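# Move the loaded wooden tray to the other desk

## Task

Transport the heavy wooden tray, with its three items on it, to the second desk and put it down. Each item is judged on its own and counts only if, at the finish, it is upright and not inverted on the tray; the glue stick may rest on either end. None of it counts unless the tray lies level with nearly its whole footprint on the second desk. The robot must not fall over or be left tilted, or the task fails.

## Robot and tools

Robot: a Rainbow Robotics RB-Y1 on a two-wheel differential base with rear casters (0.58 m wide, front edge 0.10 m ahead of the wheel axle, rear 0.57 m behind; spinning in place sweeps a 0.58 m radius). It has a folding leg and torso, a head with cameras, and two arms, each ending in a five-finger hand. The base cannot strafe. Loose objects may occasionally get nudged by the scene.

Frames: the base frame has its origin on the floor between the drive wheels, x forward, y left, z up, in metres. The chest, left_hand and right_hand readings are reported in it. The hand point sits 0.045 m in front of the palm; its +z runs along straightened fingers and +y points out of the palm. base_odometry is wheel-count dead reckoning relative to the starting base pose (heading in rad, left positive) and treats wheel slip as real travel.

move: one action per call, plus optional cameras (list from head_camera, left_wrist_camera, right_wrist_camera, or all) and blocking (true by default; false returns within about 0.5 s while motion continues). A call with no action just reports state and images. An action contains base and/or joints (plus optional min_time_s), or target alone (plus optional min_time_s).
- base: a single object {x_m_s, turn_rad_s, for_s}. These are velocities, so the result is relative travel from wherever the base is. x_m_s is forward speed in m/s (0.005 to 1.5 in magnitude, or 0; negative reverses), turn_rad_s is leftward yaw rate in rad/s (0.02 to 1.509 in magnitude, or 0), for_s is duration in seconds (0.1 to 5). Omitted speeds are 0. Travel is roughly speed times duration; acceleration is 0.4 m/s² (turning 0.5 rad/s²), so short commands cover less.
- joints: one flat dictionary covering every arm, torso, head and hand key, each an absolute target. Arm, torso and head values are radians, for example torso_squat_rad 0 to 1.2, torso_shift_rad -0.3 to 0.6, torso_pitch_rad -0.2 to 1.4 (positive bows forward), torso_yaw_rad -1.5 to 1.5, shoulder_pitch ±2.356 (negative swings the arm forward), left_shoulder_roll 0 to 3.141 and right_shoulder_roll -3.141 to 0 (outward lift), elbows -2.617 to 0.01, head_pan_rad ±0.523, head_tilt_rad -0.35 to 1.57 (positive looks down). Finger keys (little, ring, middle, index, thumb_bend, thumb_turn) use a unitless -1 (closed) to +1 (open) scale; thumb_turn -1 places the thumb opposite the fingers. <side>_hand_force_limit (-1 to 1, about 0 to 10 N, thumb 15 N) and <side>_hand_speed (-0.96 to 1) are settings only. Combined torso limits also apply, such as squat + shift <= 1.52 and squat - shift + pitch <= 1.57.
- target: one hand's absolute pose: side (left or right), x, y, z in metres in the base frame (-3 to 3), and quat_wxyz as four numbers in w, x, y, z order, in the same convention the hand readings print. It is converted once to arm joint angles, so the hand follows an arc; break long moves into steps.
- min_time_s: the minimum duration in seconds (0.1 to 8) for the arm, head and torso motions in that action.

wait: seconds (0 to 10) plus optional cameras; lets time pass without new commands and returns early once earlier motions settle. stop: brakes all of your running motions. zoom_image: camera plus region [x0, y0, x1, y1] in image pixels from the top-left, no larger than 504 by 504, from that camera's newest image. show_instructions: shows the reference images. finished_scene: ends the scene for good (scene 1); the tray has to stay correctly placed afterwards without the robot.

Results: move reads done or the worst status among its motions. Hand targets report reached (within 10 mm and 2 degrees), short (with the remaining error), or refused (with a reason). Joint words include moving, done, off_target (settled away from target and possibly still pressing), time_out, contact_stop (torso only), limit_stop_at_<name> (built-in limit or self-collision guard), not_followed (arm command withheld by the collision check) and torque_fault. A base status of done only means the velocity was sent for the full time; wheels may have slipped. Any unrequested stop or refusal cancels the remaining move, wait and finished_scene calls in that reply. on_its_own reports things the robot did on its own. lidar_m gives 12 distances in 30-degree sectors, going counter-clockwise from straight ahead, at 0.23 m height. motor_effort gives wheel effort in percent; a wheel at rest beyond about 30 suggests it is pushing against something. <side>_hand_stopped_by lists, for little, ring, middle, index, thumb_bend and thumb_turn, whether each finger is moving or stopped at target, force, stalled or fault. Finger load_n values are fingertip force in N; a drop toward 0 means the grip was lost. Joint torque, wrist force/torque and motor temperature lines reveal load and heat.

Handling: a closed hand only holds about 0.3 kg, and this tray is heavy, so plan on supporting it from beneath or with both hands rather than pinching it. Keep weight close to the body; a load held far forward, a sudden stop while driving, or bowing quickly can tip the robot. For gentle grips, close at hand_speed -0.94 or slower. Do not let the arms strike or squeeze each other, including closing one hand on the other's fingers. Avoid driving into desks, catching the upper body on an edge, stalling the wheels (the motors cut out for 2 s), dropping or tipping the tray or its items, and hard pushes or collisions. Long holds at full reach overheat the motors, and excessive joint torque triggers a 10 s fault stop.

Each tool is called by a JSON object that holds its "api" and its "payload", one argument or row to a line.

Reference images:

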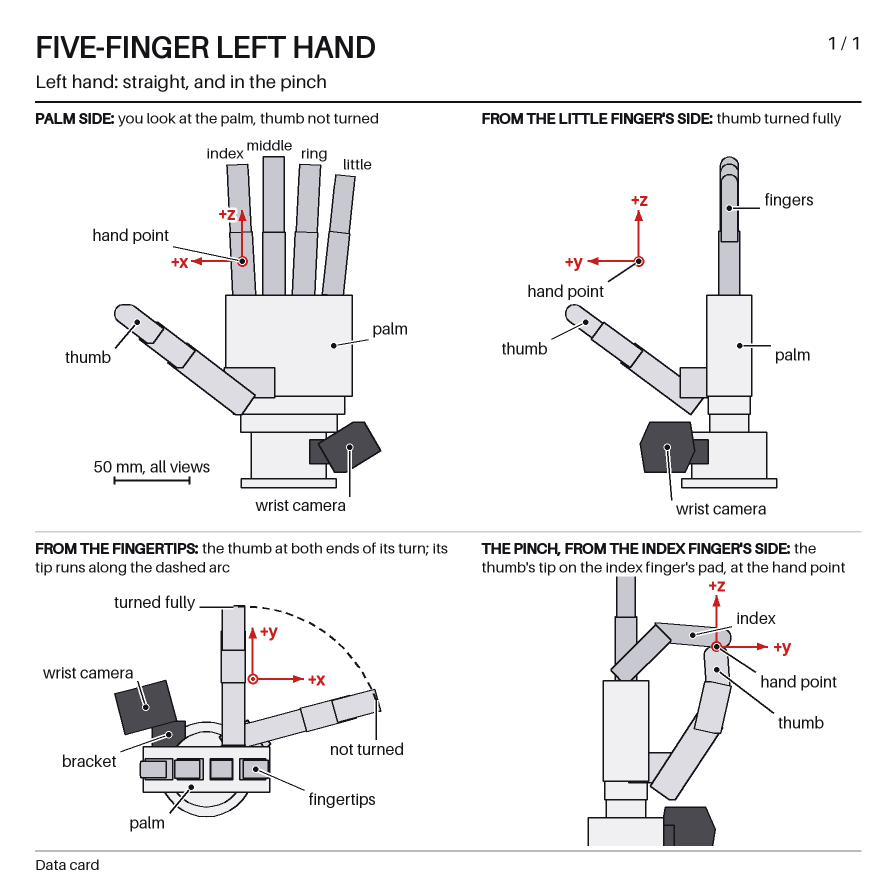

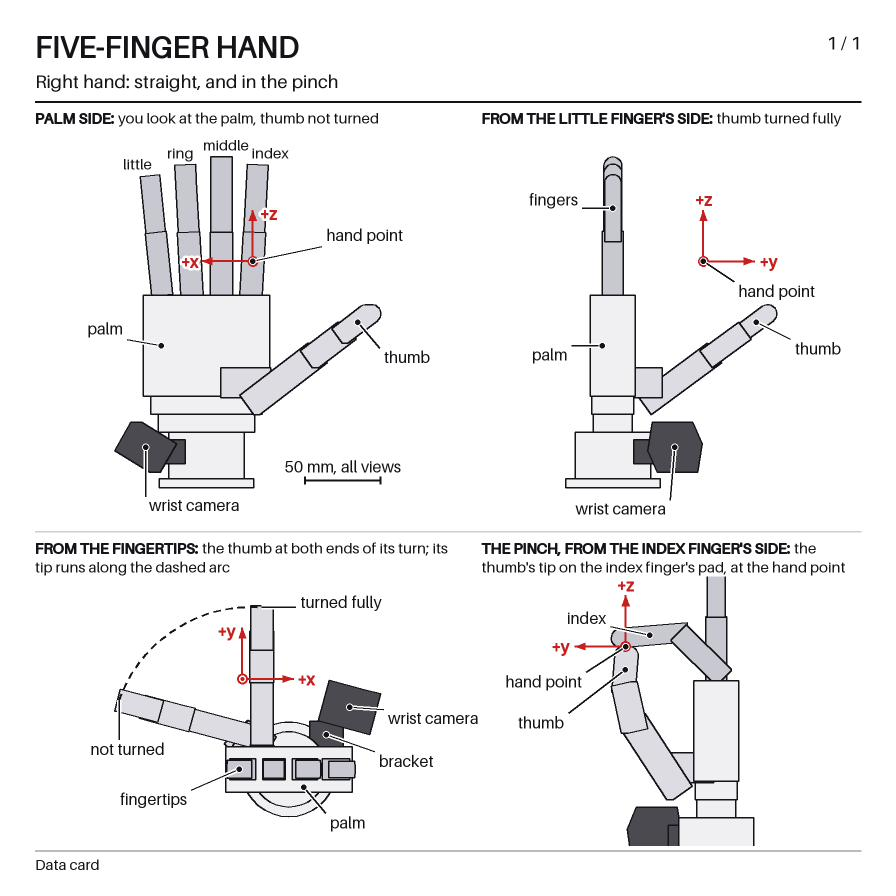

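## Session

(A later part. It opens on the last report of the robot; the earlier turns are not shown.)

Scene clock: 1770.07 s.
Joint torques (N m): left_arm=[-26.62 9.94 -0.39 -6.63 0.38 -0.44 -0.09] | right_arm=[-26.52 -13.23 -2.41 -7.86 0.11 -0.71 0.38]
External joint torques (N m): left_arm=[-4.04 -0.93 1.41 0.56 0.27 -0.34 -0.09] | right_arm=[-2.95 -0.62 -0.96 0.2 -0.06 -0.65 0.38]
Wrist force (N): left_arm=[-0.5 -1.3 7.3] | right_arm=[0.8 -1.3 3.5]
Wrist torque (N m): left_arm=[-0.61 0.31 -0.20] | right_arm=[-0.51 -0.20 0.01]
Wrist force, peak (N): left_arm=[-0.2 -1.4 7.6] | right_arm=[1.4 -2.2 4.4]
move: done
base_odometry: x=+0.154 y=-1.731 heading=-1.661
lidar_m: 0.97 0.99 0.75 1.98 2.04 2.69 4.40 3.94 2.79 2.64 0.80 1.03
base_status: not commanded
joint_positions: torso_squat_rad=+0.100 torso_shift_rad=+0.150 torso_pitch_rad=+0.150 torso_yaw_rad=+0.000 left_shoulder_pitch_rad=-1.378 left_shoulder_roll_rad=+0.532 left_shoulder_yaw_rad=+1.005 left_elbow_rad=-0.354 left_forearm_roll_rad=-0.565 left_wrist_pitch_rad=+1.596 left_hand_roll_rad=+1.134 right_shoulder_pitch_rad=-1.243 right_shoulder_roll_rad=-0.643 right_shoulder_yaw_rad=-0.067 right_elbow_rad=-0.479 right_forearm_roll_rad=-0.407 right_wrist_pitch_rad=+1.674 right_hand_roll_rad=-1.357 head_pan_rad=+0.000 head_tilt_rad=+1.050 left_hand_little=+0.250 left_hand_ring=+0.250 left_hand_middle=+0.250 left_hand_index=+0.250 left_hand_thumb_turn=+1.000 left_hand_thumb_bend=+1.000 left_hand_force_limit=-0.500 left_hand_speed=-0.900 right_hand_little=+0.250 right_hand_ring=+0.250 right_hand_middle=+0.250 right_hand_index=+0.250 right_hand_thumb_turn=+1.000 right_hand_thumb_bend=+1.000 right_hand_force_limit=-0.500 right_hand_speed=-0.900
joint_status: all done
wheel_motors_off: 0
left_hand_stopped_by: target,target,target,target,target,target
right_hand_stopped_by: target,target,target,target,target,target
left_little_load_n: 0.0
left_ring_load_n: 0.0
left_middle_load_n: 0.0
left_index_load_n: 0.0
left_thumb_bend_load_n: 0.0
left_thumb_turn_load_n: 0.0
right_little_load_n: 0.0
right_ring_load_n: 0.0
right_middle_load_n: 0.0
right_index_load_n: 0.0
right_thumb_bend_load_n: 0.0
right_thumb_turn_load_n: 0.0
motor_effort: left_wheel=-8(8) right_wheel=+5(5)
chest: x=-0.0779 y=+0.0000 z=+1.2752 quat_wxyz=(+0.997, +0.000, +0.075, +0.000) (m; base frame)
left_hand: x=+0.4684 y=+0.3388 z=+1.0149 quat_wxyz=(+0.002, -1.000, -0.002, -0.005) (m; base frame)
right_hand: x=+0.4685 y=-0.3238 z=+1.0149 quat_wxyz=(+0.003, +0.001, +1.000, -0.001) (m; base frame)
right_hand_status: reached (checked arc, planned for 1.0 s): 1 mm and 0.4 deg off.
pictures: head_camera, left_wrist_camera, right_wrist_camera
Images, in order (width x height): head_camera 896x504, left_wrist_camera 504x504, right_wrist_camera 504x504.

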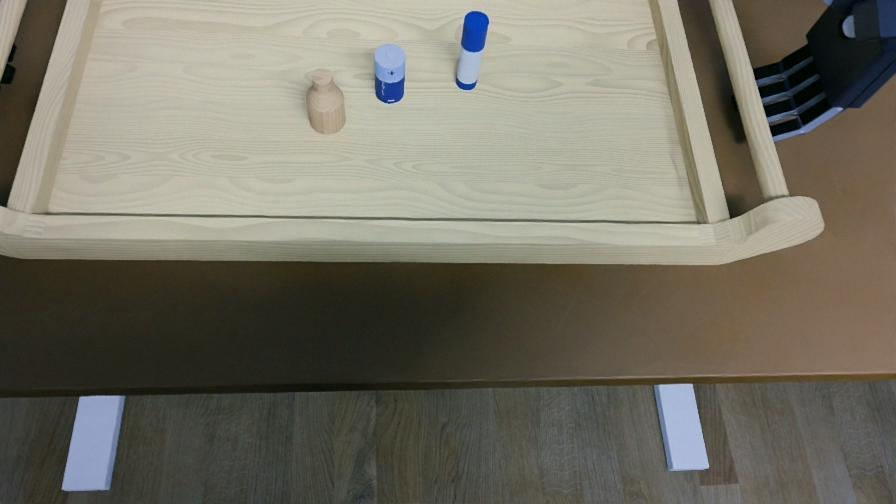

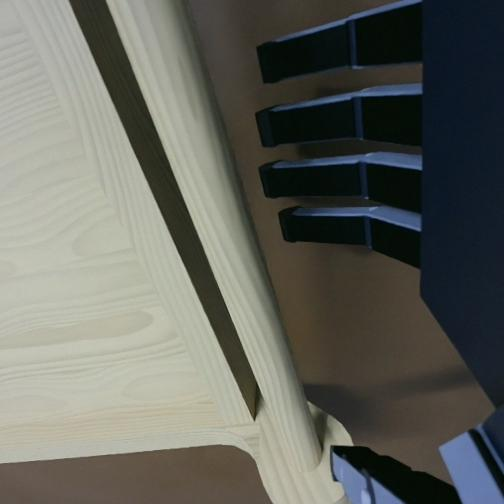

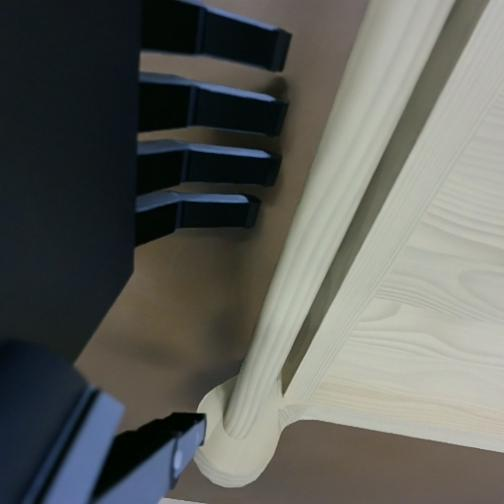

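{"api": "move", "payload": {
  "target": {"side":"right","x":0.465,"y":-0.334,"z":1.03,"quat_wxyz":[0,0,1,0]},
  "min_time_s": 1.0
}}

{"api": "move", "payload": {
  "target": {"side":"left","x":0.465,"y":0.345,"z":1.03,"quat_wxyz":[0,1,0,0]},
  "min_time_s": 1.0
}}

{"api": "move", "payload": {
  "target": {"side":"right","x":0.455,"y":-0.345,"z":1.08,"quat_wxyz":[0,0,1,0]},
  "min_time_s": 1.5
}}

{"api": "move", "payload": {
  "target": {"side":"left","x":0.455,"y":0.355,"z":1.08,"quat_wxyz":[0,1,0,0]},
  "min_time_s": 1.5,
  "cameras": ["all"]
}}

Scene clock: 1782.87 s.
Joint torques (N m): left_arm=[-26.38 10.45 -0.23 -6.66 0.38 -0.58 -0.16] | right_arm=[-26.67 -13.06 -2.38 -7.82 -0.16 0.11 0.37]
External joint torques (N m): left_arm=[-3.8 -0.42 1.56 0.53 0.27 -0.48 -0.16] | right_arm=[-3.19 -0.35 -0.95 0.22 -0.32 0.16 0.37]
Wrist force (N): left_arm=[-0.5 -1.2 7.0] | right_arm=[0.6 -0.9 4.0]
Wrist torque (N m): left_arm=[-0.57 0.32 -0.21] | right_arm=[-0.42 -0.21 0.05]
Wrist force, peak (N): left_arm=[-0.6 -1.3 7.8] | right_arm=[1.7 -2.1 4.8]
move: done
base_odometry: x=+0.154 y=-1.731 heading=-1.661
lidar_m: 0.97 1.00 0.75 1.98 2.03 2.68 4.40 3.94 2.79 2.63 0.80 1.03
base_status: not commanded
joint_positions: torso_squat_rad=+0.100 torso_shift_rad=+0.150 torso_pitch_rad=+0.150 torso_yaw_rad=+0.000 left_shoulder_pitch_rad=-1.378 left_shoulder_roll_rad=+0.532 left_shoulder_yaw_rad=+1.005 left_elbow_rad=-0.354 left_forearm_roll_rad=-0.565 left_wrist_pitch_rad=+1.596 left_hand_roll_rad=+1.134 right_shoulder_pitch_rad=-1.262 right_shoulder_roll_rad=-0.673 right_shoulder_yaw_rad=-0.070 right_elbow_rad=-0.473 right_forearm_roll_rad=-0.411 right_wrist_pitch_rad=+1.704 right_hand_roll_rad=-1.334 head_pan_rad=+0.000 head_tilt_rad=+1.050 left_hand_little=+0.250 left_hand_ring=+0.250 left_hand_middle=+0.250 left_hand_index=+0.250 left_hand_thumb_turn=+1.000 left_hand_thumb_bend=+1.000 left_hand_force_limit=-0.500 left_hand_speed=-0.900 right_hand_little=+0.250 right_hand_ring=+0.250 right_hand_middle=+0.250 right_hand_index=+0.250 right_hand_thumb_turn=+1.000 right_hand_thumb_bend=+1.000 right_hand_force_limit=-0.500 right_hand_speed=-0.900
joint_status: all done
wheel_motors_off: 0
left_hand_stopped_by: target,target,target,target,target,target
right_hand_stopped_by: target,target,target,target,target,target
left_little_load_n: 0.0
left_ring_load_n: 0.0
left_middle_load_n: 0.0
left_index_load_n: 0.0
left_thumb_bend_load_n: 0.0
left_thumb_turn_load_n: 0.0
right_little_load_n: 0.0
right_ring_load_n: 0.0
right_middle_load_n: 0.0
right_index_load_n: 0.0
right_thumb_bend_load_n: 0.0
right_thumb_turn_load_n: 0.0
motor_effort: left_wheel=-8(8) right_wheel=+4(5)
chest: x=-0.0779 y=+0.0000 z=+1.2752 quat_wxyz=(+0.997, +0.000, +0.075, +0.000) (m; base frame)
left_hand: x=+0.4684 y=+0.3388 z=+1.0149 quat_wxyz=(+0.002, -1.000, -0.002, -0.005) (m; base frame)
right_hand: x=+0.4652 y=-0.3338 z=+1.0294 quat_wxyz=(+0.000, +0.000, +1.000, +0.000) (m; base frame)
right_hand_status: reached (checked arc, planned for 1.0 s): 1 mm and 0.0 deg off.
pictures: none

Scene clock: 1784.20 s.
Joint torques (N m): left_arm=[-26.62 10.46 -2.93 -6.57 -0.28 -0.24 -0.38] | right_arm=[-25.73 -12.68 -1.81 -7.51 -0.18 0.09 0.3]
External joint torques (N m): left_arm=[-4.09 -0.38 -1.2 0.61 -0.39 -0.16 -0.38] | right_arm=[-2.26 0.03 -0.38 0.53 -0.35 0.14 0.3]
Wrist force (N): left_arm=[-0.2 -1.1 7.4] | right_arm=[2.1 -1.0 3.9]
Wrist torque (N m): left_arm=[-0.58 0.30 -0.19] | right_arm=[-0.42 -0.46 0.11]
Wrist force, peak (N): left_arm=[-0.1 -1.3 7.8] | right_arm=[1.5 -1.2 4.7]
move: done
base_odometry: x=+0.154 y=-1.731 heading=-1.661
lidar_m: 0.97 1.01 0.75 1.98 2.03 2.68 4.41 3.94 2.79 2.64 0.81 1.03
base_status: not commanded
joint_positions: torso_squat_rad=+0.100 torso_shift_rad=+0.150 torso_pitch_rad=+0.150 torso_yaw_rad=+0.000 left_shoulder_pitch_rad=-1.402 left_shoulder_roll_rad=+0.563 left_shoulder_yaw_rad=+1.002 left_elbow_rad=-0.337 left_forearm_roll_rad=-0.568 left_wrist_pitch_rad=+1.626 left_hand_roll_rad=+1.123 right_shoulder_pitch_rad=-1.262 right_shoulder_roll_rad=-0.673 right_shoulder_yaw_rad=-0.070 right_elbow_rad=-0.473 right_forearm_roll_rad=-0.411 right_wrist_pitch_rad=+1.704 right_hand_roll_rad=-1.334 head_pan_rad=+0.000 head_tilt_rad=+1.050 left_hand_little=+0.250 left_hand_ring=+0.250 left_hand_middle=+0.250 left_hand_index=+0.250 left_hand_thumb_turn=+1.000 left_hand_thumb_bend=+1.000 left_hand_force_limit=-0.500 left_hand_speed=-0.900 right_hand_little=+0.250 right_hand_ring=+0.250 right_hand_middle=+0.250 right_hand_index=+0.250 right_hand_thumb_turn=+1.000 right_hand_thumb_bend=+1.000 right_hand_force_limit=-0.500 right_hand_speed=-0.900
joint_status: all done
wheel_motors_off: 0
left_hand_stopped_by: target,target,target,target,target,target
right_hand_stopped_by: target,target,target,target,target,target
left_little_load_n: 0.0
left_ring_load_n: 0.0
left_middle_load_n: 0.0
left_index_load_n: 0.0
left_thumb_bend_load_n: 0.0
left_thumb_turn_load_n: 0.0
right_little_load_n: 0.0
right_ring_load_n: 0.0
right_middle_load_n: 0.0
right_index_load_n: 0.0
right_thumb_bend_load_n: 0.0
right_thumb_turn_load_n: 0.0
motor_effort: left_wheel=-8(8) right_wheel=+4(5)
chest: x=-0.0779 y=+0.0000 z=+1.2752 quat_wxyz=(+0.997, +0.000, +0.075, +0.000) (m; base frame)
left_hand: x=+0.4651 y=+0.3448 z=+1.0293 quat_wxyz=(+0.000, -1.000, -0.001, -0.001) (m; base frame)
left_hand_status: reached (checked arc, planned for 1.0 s): 1 mm and 0.1 deg off.
right_hand: x=+0.4652 y=-0.3338 z=+1.0294 quat_wxyz=(+0.000, +0.000, +1.000, +0.000) (m; base frame)
pictures: none

Scene clock: 1786.03 s.
Joint torques (N m): left_arm=[-25.96 10.88 -3.54 -6.52 -0.27 0.17 -0.17] | right_arm=[-25.03 -13.09 -2.35 -8.68 0.07 -0.14 -0.17]
External joint torques (N m): left_arm=[-3.43 0.04 -1.82 0.66 -0.37 0.26 -0.17] | right_arm=[-1.97 -0.19 -0.49 -0.76 -0.09 -0.12 -0.17]
Wrist force (N): left_arm=[-0.3 -1.3 7.4] | right_arm=[1.6 -1.1 3.8]
Wrist torque (N m): left_arm=[-0.60 0.31 -0.19] | right_arm=[-0.52 -0.37 -0.02]
Wrist force, peak (N): left_arm=[-0.4 -1.4 7.5] | right_arm=[1.9 -1.7 4.5]
move: done
base_odometry: x=+0.154 y=-1.731 heading=-1.661
lidar_m: 0.97 1.01 0.75 1.99 2.03 2.68 4.40 3.94 2.80 2.64 0.80 1.03
base_status: not commanded
joint_positions: torso_squat_rad=+0.100 torso_shift_rad=+0.150 torso_pitch_rad=+0.150 torso_yaw_rad=+0.000 left_shoulder_pitch_rad=-1.402 left_shoulder_roll_rad=+0.563 left_shoulder_yaw_rad=+1.002 left_elbow_rad=-0.337 left_forearm_roll_rad=-0.568 left_wrist_pitch_rad=+1.626 left_hand_roll_rad=+1.123 right_shoulder_pitch_rad=-1.272 right_shoulder_roll_rad=-0.733 right_shoulder_yaw_rad=-0.084 right_elbow_rad=-0.605 right_forearm_roll_rad=-0.428 right_wrist_pitch_rad=+1.871 right_hand_roll_rad=-1.335 head_pan_rad=+0.000 head_tilt_rad=+1.050 left_hand_little=+0.250 left_hand_ring=+0.250 left_hand_middle=+0.250 left_hand_index=+0.250 left_hand_thumb_turn=+1.000 left_hand_thumb_bend=+1.000 left_hand_force_limit=-0.500 left_hand_speed=-0.900 right_hand_little=+0.250 right_hand_ring=+0.250 right_hand_middle=+0.250 right_hand_index=+0.250 right_hand_thumb_turn=+1.000 right_hand_thumb_bend=+1.000 right_hand_force_limit=-0.500 right_hand_speed=-0.900
joint_status: all done
wheel_motors_off: 0
left_hand_stopped_by: target,target,target,target,target,target
right_hand_stopped_by: target,target,target,target,target,target
left_little_load_n: 0.0
left_ring_load_n: 0.0
left_middle_load_n: 0.0
left_index_load_n: 0.0
left_thumb_bend_load_n: 0.0
left_thumb_turn_load_n: 0.0
right_little_load_n: 0.0
right_ring_load_n: 0.0
right_middle_load_n: 0.0
right_index_load_n: 0.0
right_thumb_bend_load_n: 0.0
right_thumb_turn_load_n: 0.0
motor_effort: left_wheel=-8(8) right_wheel=+5(5)
chest: x=-0.0779 y=+0.0000 z=+1.2752 quat_wxyz=(+0.997, +0.000, +0.075, +0.000) (m; base frame)
left_hand: x=+0.4651 y=+0.3448 z=+1.0293 quat_wxyz=(+0.000, -1.000, -0.001, -0.001) (m; base frame)
right_hand: x=+0.4547 y=-0.3452 z=+1.0797 quat_wxyz=(-0.004, -0.001, +1.000, +0.001) (m; base frame)
right_hand_status: reached (checked arc, planned for 1.5 s): 0 mm and 0.5 deg off.
pictures: none

Scene clock: 1787.87 s.
Joint torques (N m): left_arm=[-26.5 8.48 -3.3 -7.88 -0.35 -0.04 -0.18] | right_arm=[-25.78 -13.46 -2.83 -8.99 0 -0.16 0.26]
External joint torques (N m): left_arm=[-4.09 -2.16 -0.85 -0.73 -0.45 0.02 -0.18] | right_arm=[-2.72 -0.56 -0.98 -1.06 -0.16 -0.14 0.26]
Wrist force (N): left_arm=[-0.1 -1.1 7.3] | right_arm=[1.0 -1.8 3.5]
Wrist torque (N m): left_arm=[-0.57 0.28 -0.18] | right_arm=[-0.58 -0.21 -0.08]
Wrist force, peak (N): left_arm=[-0.5 -1.3 7.6] | right_arm=[1.2 -1.5 4.8]
move: done
base_odometry: x=+0.154 y=-1.731 heading=-1.661
lidar_m: 0.97 1.00 0.74 1.98 2.04 2.67 4.42 3.93 2.80 2.65 0.81 1.03
base_status: not commanded
joint_positions: torso_squat_rad=+0.100 torso_shift_rad=+0.150 torso_pitch_rad=+0.150 torso_yaw_rad=+0.000 left_shoulder_pitch_rad=-1.434 left_shoulder_roll_rad=+0.558 left_shoulder_yaw_rad=+0.986 left_elbow_rad=-0.502 left_forearm_roll_rad=-0.584 left_wrist_pitch_rad=+1.805 left_hand_roll_rad=+1.047 right_shoulder_pitch_rad=-1.272 right_shoulder_roll_rad=-0.733 right_shoulder_yaw_rad=-0.084 right_elbow_rad=-0.605 right_forearm_roll_rad=-0.428 right_wrist_pitch_rad=+1.871 right_hand_roll_rad=-1.335 head_pan_rad=+0.000 head_tilt_rad=+1.050 left_hand_little=+0.250 left_hand_ring=+0.250 left_hand_middle=+0.250 left_hand_index=+0.250 left_hand_thumb_turn=+1.000 left_hand_thumb_bend=+1.000 left_hand_force_limit=-0.500 left_hand_speed=-0.900 right_hand_little=+0.250 right_hand_ring=+0.250 right_hand_middle=+0.250 right_hand_index=+0.250 right_hand_thumb_turn=+1.000 right_hand_thumb_bend=+1.000 right_hand_force_limit=-0.500 right_hand_speed=-0.900
joint_status: all done
wheel_motors_off: 0
left_hand_stopped_by: target,target,target,target,target,target
right_hand_stopped_by: target,target,target,target,target,target
left_little_load_n: 0.0
left_ring_load_n: 0.0
left_middle_load_n: 0.0
left_index_load_n: 0.0
left_thumb_bend_load_n: 0.0
left_thumb_turn_load_n: 0.0
right_little_load_n: 0.0
right_ring_load_n: 0.0
right_middle_load_n: 0.0
right_index_load_n: 0.0
right_thumb_bend_load_n: 0.0
right_thumb_turn_load_n: 0.0
motor_effort: left_wheel=-8(8) right_wheel=+5(5)
chest: x=-0.0779 y=+0.0000 z=+1.2752 quat_wxyz=(+0.997, +0.000, +0.075, +0.000) (m; base frame)
left_hand: x=+0.4548 y=+0.3549 z=+1.0798 quat_wxyz=(-0.002, -1.000, +0.001, +0.005) (m; base frame)
left_hand_status: reached (checked arc, planned for 1.5 s): 0 mm and 0.7 deg off.
right_hand: x=+0.4547 y=-0.3452 z=+1.0797 quat_wxyz=(-0.004, -0.001, +1.000, +0.001) (m; base frame)
pictures: head_camera, left_wrist_camera, right_wrist_camera
Images, in order (width x height): head_camera 896x504, left_wrist_camera 504x504, right_wrist_camera 504x504.

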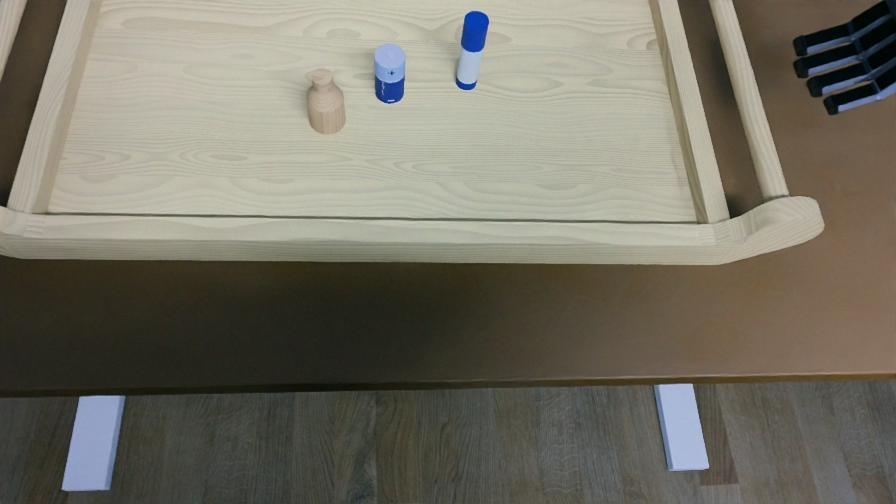

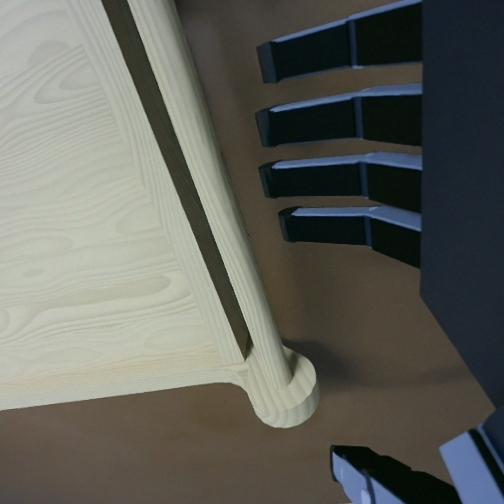

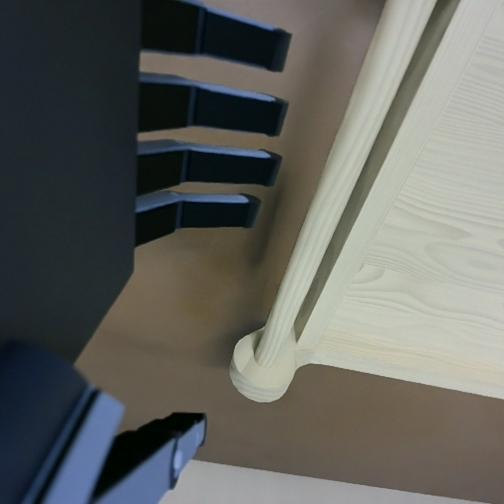

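{"api": "move", "payload": {
  "target": {"side":"right","x":0.435,"y":-0.39,"z":1.08,"quat_wxyz":[0,0,1,0]},
  "min_time_s": 1.5
}}

{"api": "move", "payload": {
  "target": {"side":"left","x":0.435,"y":0.40,"z":1.08,"quat_wxyz":[0,1,0,0]},
  "min_time_s": 1.5
}}

{"api": "move", "payload": {
  "base": {"x_m_s":-0.15,"for_s":3.5},
  "joints": {"head_tilt_rad":0.75},
  "min_time_s": 2,
  "cameras": ["head_camera"]
}}

Scene clock: 1800.73 s.
Joint torques (N m): left_arm=[-26.23 8.29 -3.77 -8.06 -0.28 0.1 -0.3] | right_arm=[-21.14 -14.68 -3.07 -8.94 0.09 0.2 0.61]
External joint torques (N m): left_arm=[-3.83 -2.36 -1.32 -0.91 -0.38 0.16 -0.29] | right_arm=[0.58 -0.49 -0.94 -1.12 -0.07 0.24 0.61]
Wrist force (N): left_arm=[-0.3 -1.1 7.4] | right_arm=[1.1 -1.2 4.2]
Wrist torque (N m): left_arm=[-0.55 0.30 -0.18] | right_arm=[-0.53 -0.32 0.06]
Wrist force, peak (N): left_arm=[-0.2 -1.3 7.5] | right_arm=[1.9 -1.8 4.7]
move: done
base_odometry: x=+0.154 y=-1.731 heading=-1.661
lidar_m: 0.97 1.00 0.75 1.99 2.05 2.68 4.41 3.93 2.79 2.65 0.79 1.04
base_status: not commanded
joint_positions: torso_squat_rad=+0.100 torso_shift_rad=+0.150 torso_pitch_rad=+0.150 torso_yaw_rad=+0.000 left_shoulder_pitch_rad=-1.434 left_shoulder_roll_rad=+0.558 left_shoulder_yaw_rad=+0.986 left_elbow_rad=-0.502 left_forearm_roll_rad=-0.584 left_wrist_pitch_rad=+1.805 left_hand_roll_rad=+1.047 right_shoulder_pitch_rad=-1.196 right_shoulder_roll_rad=-0.815 right_shoulder_yaw_rad=-0.119 right_elbow_rad=-0.653 right_forearm_roll_rad=-0.454 right_wrist_pitch_rad=+1.883 right_hand_roll_rad=-1.262 head_pan_rad=+0.000 head_tilt_rad=+1.050 left_hand_little=+0.250 left_hand_ring=+0.250 left_hand_middle=+0.250 left_hand_index=+0.250 left_hand_thumb_turn=+1.000 left_hand_thumb_bend=+1.000 left_hand_force_limit=-0.500 left_hand_speed=-0.900 right_hand_little=+0.250 right_hand_ring=+0.250 right_hand_middle=+0.250 right_hand_index=+0.250 right_hand_thumb_turn=+1.000 right_hand_thumb_bend=+1.000 right_hand_force_limit=-0.500 right_hand_speed=-0.900
joint_status: all done
wheel_motors_off: 0
left_hand_stopped_by: target,target,target,target,target,target
right_hand_stopped_by: target,target,target,target,target,target
left_little_load_n: 0.0
left_ring_load_n: 0.0
left_middle_load_n: 0.0
left_index_load_n: 0.0
left_thumb_bend_load_n: 0.0
left_thumb_turn_load_n: 0.0
right_little_load_n: 0.0
right_ring_load_n: 0.0
right_middle_load_n: 0.0
right_index_load_n: 0.0
right_thumb_bend_load_n: 0.0
right_thumb_turn_load_n: 0.0
motor_effort: left_wheel=-8(8) right_wheel=+4(5)
chest: x=-0.0779 y=+0.0000 z=+1.2752 quat_wxyz=(+0.997, +0.000, +0.075, +0.000) (m; base frame)
left_hand: x=+0.4548 y=+0.3549 z=+1.0798 quat_wxyz=(-0.002, -1.000, +0.001, +0.005) (m; base frame)
right_hand: x=+0.4352 y=-0.3900 z=+1.0802 quat_wxyz=(+0.000, +0.000, +1.000, +0.000) (m; base frame)
right_hand_status: reached (checked arc, planned for 1.5 s): 0 mm and 0.1 deg off.
pictures: none

Scene clock: 1802.57 s.
Joint torques (N m): left_arm=[-21.85 10.33 -0.71 -8.2 0.19 -0.07 -0.08] | right_arm=[-20.73 -14.51 -2.97 -9.08 -0.07 0.11 0.53]
External joint torques (N m): left_arm=[-0.45 -1.07 1.92 -1 0.09 0 -0.08] | right_arm=[0.99 -0.33 -0.84 -1.25 -0.23 0.15 0.53]
Wrist force (N): left_arm=[-0.4 -1.2 7.4] | right_arm=[1.4 -1.0 4.3]
Wrist torque (N m): left_arm=[-0.59 0.32 -0.18] | right_arm=[-0.52 -0.35 0.12]
Wrist force, peak (N): left_arm=[-0.3 -1.2 7.6] | right_arm=[1.4 -2.2 4.6]
move: done
base_odometry: x=+0.154 y=-1.731 heading=-1.661
lidar_m: 0.97 1.00 0.74 1.98 2.04 2.69 4.41 3.94 2.78 2.65 0.81 1.03
base_status: not commanded
joint_positions: torso_squat_rad=+0.100 torso_shift_rad=+0.150 torso_pitch_rad=+0.150 torso_yaw_rad=+0.000 left_shoulder_pitch_rad=-1.378 left_shoulder_roll_rad=+0.620 left_shoulder_yaw_rad=+1.003 left_elbow_rad=-0.559 left_forearm_roll_rad=-0.571 left_wrist_pitch_rad=+1.823 left_hand_roll_rad=+0.943 right_shoulder_pitch_rad=-1.196 right_shoulder_roll_rad=-0.815 right_shoulder_yaw_rad=-0.119 right_elbow_rad=-0.653 right_forearm_roll_rad=-0.454 right_wrist_pitch_rad=+1.883 right_hand_roll_rad=-1.262 head_pan_rad=+0.000 head_tilt_rad=+1.050 left_hand_little=+0.250 left_hand_ring=+0.250 left_hand_middle=+0.250 left_hand_index=+0.250 left_hand_thumb_turn=+1.000 left_hand_thumb_bend=+1.000 left_hand_force_limit=-0.500 left_hand_speed=-0.900 right_hand_little=+0.250 right_hand_ring=+0.250 right_hand_middle=+0.250 right_hand_index=+0.250 right_hand_thumb_turn=+1.000 right_hand_thumb_bend=+1.000 right_hand_force_limit=-0.500 right_hand_speed=-0.900
joint_status: all done
wheel_motors_off: 0
left_hand_stopped_by: target,target,target,target,target,target
right_hand_stopped_by: target,target,target,target,target,target
left_little_load_n: 0.0
left_ring_load_n: 0.0
left_middle_load_n: 0.0
left_index_load_n: 0.0
left_thumb_bend_load_n: 0.0
left_thumb_turn_load_n: 0.0
right_little_load_n: -0.5
right_ring_load_n: 0.0
right_middle_load_n: 0.0
right_index_load_n: 0.0
right_thumb_bend_load_n: 0.0
right_thumb_turn_load_n: 0.0
motor_effort: left_wheel=-8(8) right_wheel=+5(5)
chest: x=-0.0779 y=+0.0000 z=+1.2752 quat_wxyz=(+0.997, +0.000, +0.075, +0.000) (m; base frame)
left_hand: x=+0.4351 y=+0.3999 z=+1.0801 quat_wxyz=(+0.000, -1.000, +0.000, +0.001) (m; base frame)
left_hand_status: reached (checked arc, planned for 1.5 s): 0 mm and 0.1 deg off.
right_hand: x=+0.4352 y=-0.3900 z=+1.0802 quat_wxyz=(+0.000, +0.000, +1.000, +0.000) (m; base frame)
pictures: none

Scene clock: 1807.30 s.
Joint torques (N m): left_arm=[-22.41 10.14 -1.03 -7.77 0.15 -0.09 -0.23] | right_arm=[-22.3 -13.75 -3.43 -8.77 0.11 0.05 0.47]
External joint torques (N m): left_arm=[-1.02 -1.26 1.6 -0.57 0.05 -0.02 -0.23] | right_arm=[-0.59 0.44 -1.3 -0.95 -0.05 0.09 0.47]
Wrist force (N): left_arm=[-0.4 -1.2 7.4] | right_arm=[0.7 -0.9 4.3]
Wrist torque (N m): left_arm=[-0.59 0.30 -0.19] | right_arm=[-0.48 -0.28 0.05]
Wrist force, peak (N): left_arm=[-0.3 -1.2 7.6] | right_arm=[1.4 -1.9 4.8]
move: done
base_odometry: x=+0.201 y=-1.208 heading=-1.662
lidar_m: 1.49 1.16 2.03 1.95 2.01 2.64 3.88 3.97 2.82 2.68 2.26 1.21
base_status: done (sent for 3.5 of 3.5 s)
joint_positions: torso_squat_rad=+0.100 torso_shift_rad=+0.150 torso_pitch_rad=+0.150 torso_yaw_rad=+0.000 left_shoulder_pitch_rad=-1.378 left_shoulder_roll_rad=+0.621 left_shoulder_yaw_rad=+1.003 left_elbow_rad=-0.559 left_forearm_roll_rad=-0.571 left_wrist_pitch_rad=+1.823 left_hand_roll_rad=+0.943 right_shoulder_pitch_rad=-1.195 right_shoulder_roll_rad=-0.816 right_shoulder_yaw_rad=-0.119 right_elbow_rad=-0.653 right_forearm_roll_rad=-0.454 right_wrist_pitch_rad=+1.883 right_hand_roll_rad=-1.262 head_pan_rad=+0.000 head_tilt_rad=+0.750 left_hand_little=+0.250 left_hand_ring=+0.250 left_hand_middle=+0.250 left_hand_index=+0.250 left_hand_thumb_turn=+1.000 left_hand_thumb_bend=+1.000 left_hand_force_limit=-0.500 left_hand_speed=-0.900 right_hand_little=+0.250 right_hand_ring=+0.250 right_hand_middle=+0.250 right_hand_index=+0.250 right_hand_thumb_turn=+1.000 right_hand_thumb_bend=+1.000 right_hand_force_limit=-0.500 right_hand_speed=-0.900
joint_status: all done
wheel_motors_off: 0
left_hand_stopped_by: target,target,target,target,target,target
right_hand_stopped_by: target,target,target,target,target,target
left_little_load_n: 0.0
left_ring_load_n: 0.0
left_middle_load_n: 0.0
left_index_load_n: 0.5
left_thumb_bend_load_n: 0.0
left_thumb_turn_load_n: 0.0
right_little_load_n: 0.0
right_ring_load_n: 0.0
right_middle_load_n: 0.0
right_index_load_n: 0.0
right_thumb_bend_load_n: -0.5
right_thumb_turn_load_n: 0.0
motor_effort: left_wheel=-8(25) right_wheel=+7(15)
chest: x=-0.0777 y=+0.0000 z=+1.2751 quat_wxyz=(+0.997, +0.000, +0.075, +0.000) (m; base frame)
left_hand: x=+0.4352 y=+0.4000 z=+1.0799 quat_wxyz=(+0.000, -1.000, +0.000, +0.001) (m; base frame)
right_hand: x=+0.4352 y=-0.3901 z=+1.0800 quat_wxyz=(-0.001, +0.000, +1.000, +0.000) (m; base frame)
pictures: head_camera
Images, in order (width x height): head_camera 896x504.

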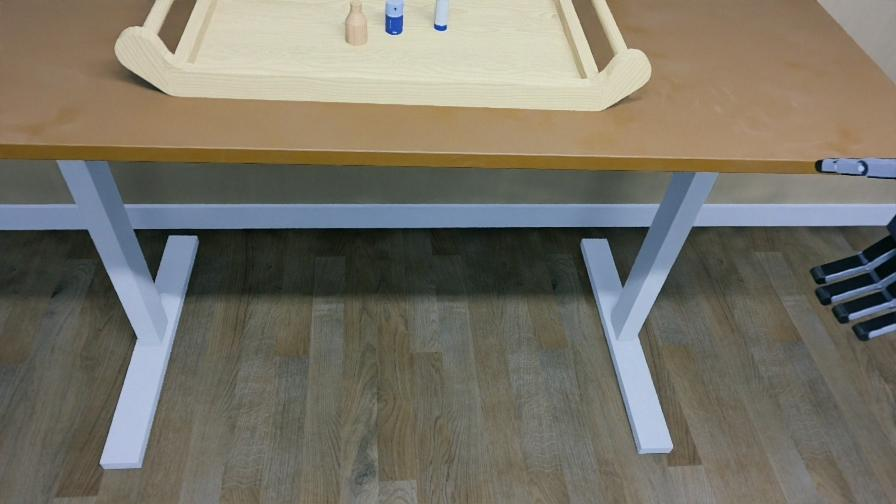

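{"api": "move", "payload": {
  "joints": {"head_tilt_rad":0.45},
  "cameras": ["head_camera"]
}}

Scene clock: 1811.10 s.
Joint torques (N m): left_arm=[-22.58 9.83 -1.62 -7.97 0.18 -0.08 -0.31] | right_arm=[-21.96 -13.13 -3.6 -8.34 0.12 -0.09 0.51]
External joint torques (N m): left_arm=[-1.18 -1.58 1.01 -0.77 0.09 -0.01 -0.31] | right_arm=[-0.25 1.06 -1.47 -0.51 -0.04 -0.05 0.51]
Wrist force (N): left_arm=[-0.5 -1.0 7.1] | right_arm=[0.7 -1.6 4.2]
Wrist torque (N m): left_arm=[-0.55 0.31 -0.20] | right_arm=[-0.57 -0.20 0.08]
Wrist force, peak (N): left_arm=[-0.5 -1.1 7.7] | right_arm=[1.5 -1.4 4.9]
move: done
base_odometry: x=+0.201 y=-1.208 heading=-1.662
lidar_m: 1.49 1.17 2.04 1.95 2.01 2.64 3.89 3.98 2.82 2.67 2.26 1.23
base_status: not commanded
joint_positions: torso_squat_rad=+0.100 torso_shift_rad=+0.150 torso_pitch_rad=+0.150 torso_yaw_rad=+0.000 left_shoulder_pitch_rad=-1.378 left_shoulder_roll_rad=+0.621 left_shoulder_yaw_rad=+1.003 left_elbow_rad=-0.559 left_forearm_roll_rad=-0.571 left_wrist_pitch_rad=+1.823 left_hand_roll_rad=+0.943 right_shoulder_pitch_rad=-1.195 right_shoulder_roll_rad=-0.816 right_shoulder_yaw_rad=-0.119 right_elbow_rad=-0.653 right_forearm_roll_rad=-0.454 right_wrist_pitch_rad=+1.883 right_hand_roll_rad=-1.262 head_pan_rad=+0.000 head_tilt_rad=+0.450 left_hand_little=+0.250 left_hand_ring=+0.250 left_hand_middle=+0.250 left_hand_index=+0.250 left_hand_thumb_turn=+1.000 left_hand_thumb_bend=+1.000 left_hand_force_limit=-0.500 left_hand_speed=-0.900 right_hand_little=+0.250 right_hand_ring=+0.250 right_hand_middle=+0.250 right_hand_index=+0.250 right_hand_thumb_turn=+1.000 right_hand_thumb_bend=+1.000 right_hand_force_limit=-0.500 right_hand_speed=-0.900
joint_status: all done
wheel_motors_off: 0
left_hand_stopped_by: target,target,target,target,target,target
right_hand_stopped_by: target,target,target,target,target,target
left_little_load_n: 0.0
left_ring_load_n: 0.0
left_middle_load_n: 0.0
left_index_load_n: 0.0
left_thumb_bend_load_n: 0.0
left_thumb_turn_load_n: 0.0
right_little_load_n: 0.0
right_ring_load_n: 0.0
right_middle_load_n: 0.0
right_index_load_n: 0.0
right_thumb_bend_load_n: 0.0
right_thumb_turn_load_n: 0.0
motor_effort: left_wheel=-8(8) right_wheel=+7(7)
chest: x=-0.0777 y=+0.0000 z=+1.2751 quat_wxyz=(+0.997, +0.000, +0.075, +0.000) (m; base frame)
left_hand: x=+0.4352 y=+0.4000 z=+1.0799 quat_wxyz=(+0.000, -1.000, +0.000, +0.001) (m; base frame)
right_hand: x=+0.4352 y=-0.3901 z=+1.0801 quat_wxyz=(-0.001, +0.000, +1.000, +0.000) (m; base frame)
pictures: head_camera
Images, in order (width x height): head_camera 896x504.

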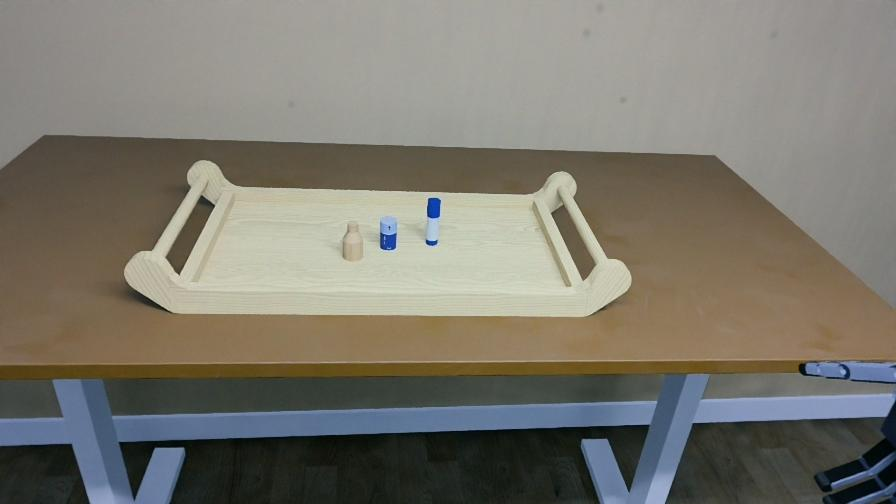

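The tray lies flat on the desk and all three objects stand upright on it. The hands are clear of the tray.

{"api": "finished_scene", "payload": {

}}

The scene is finished: the task was done.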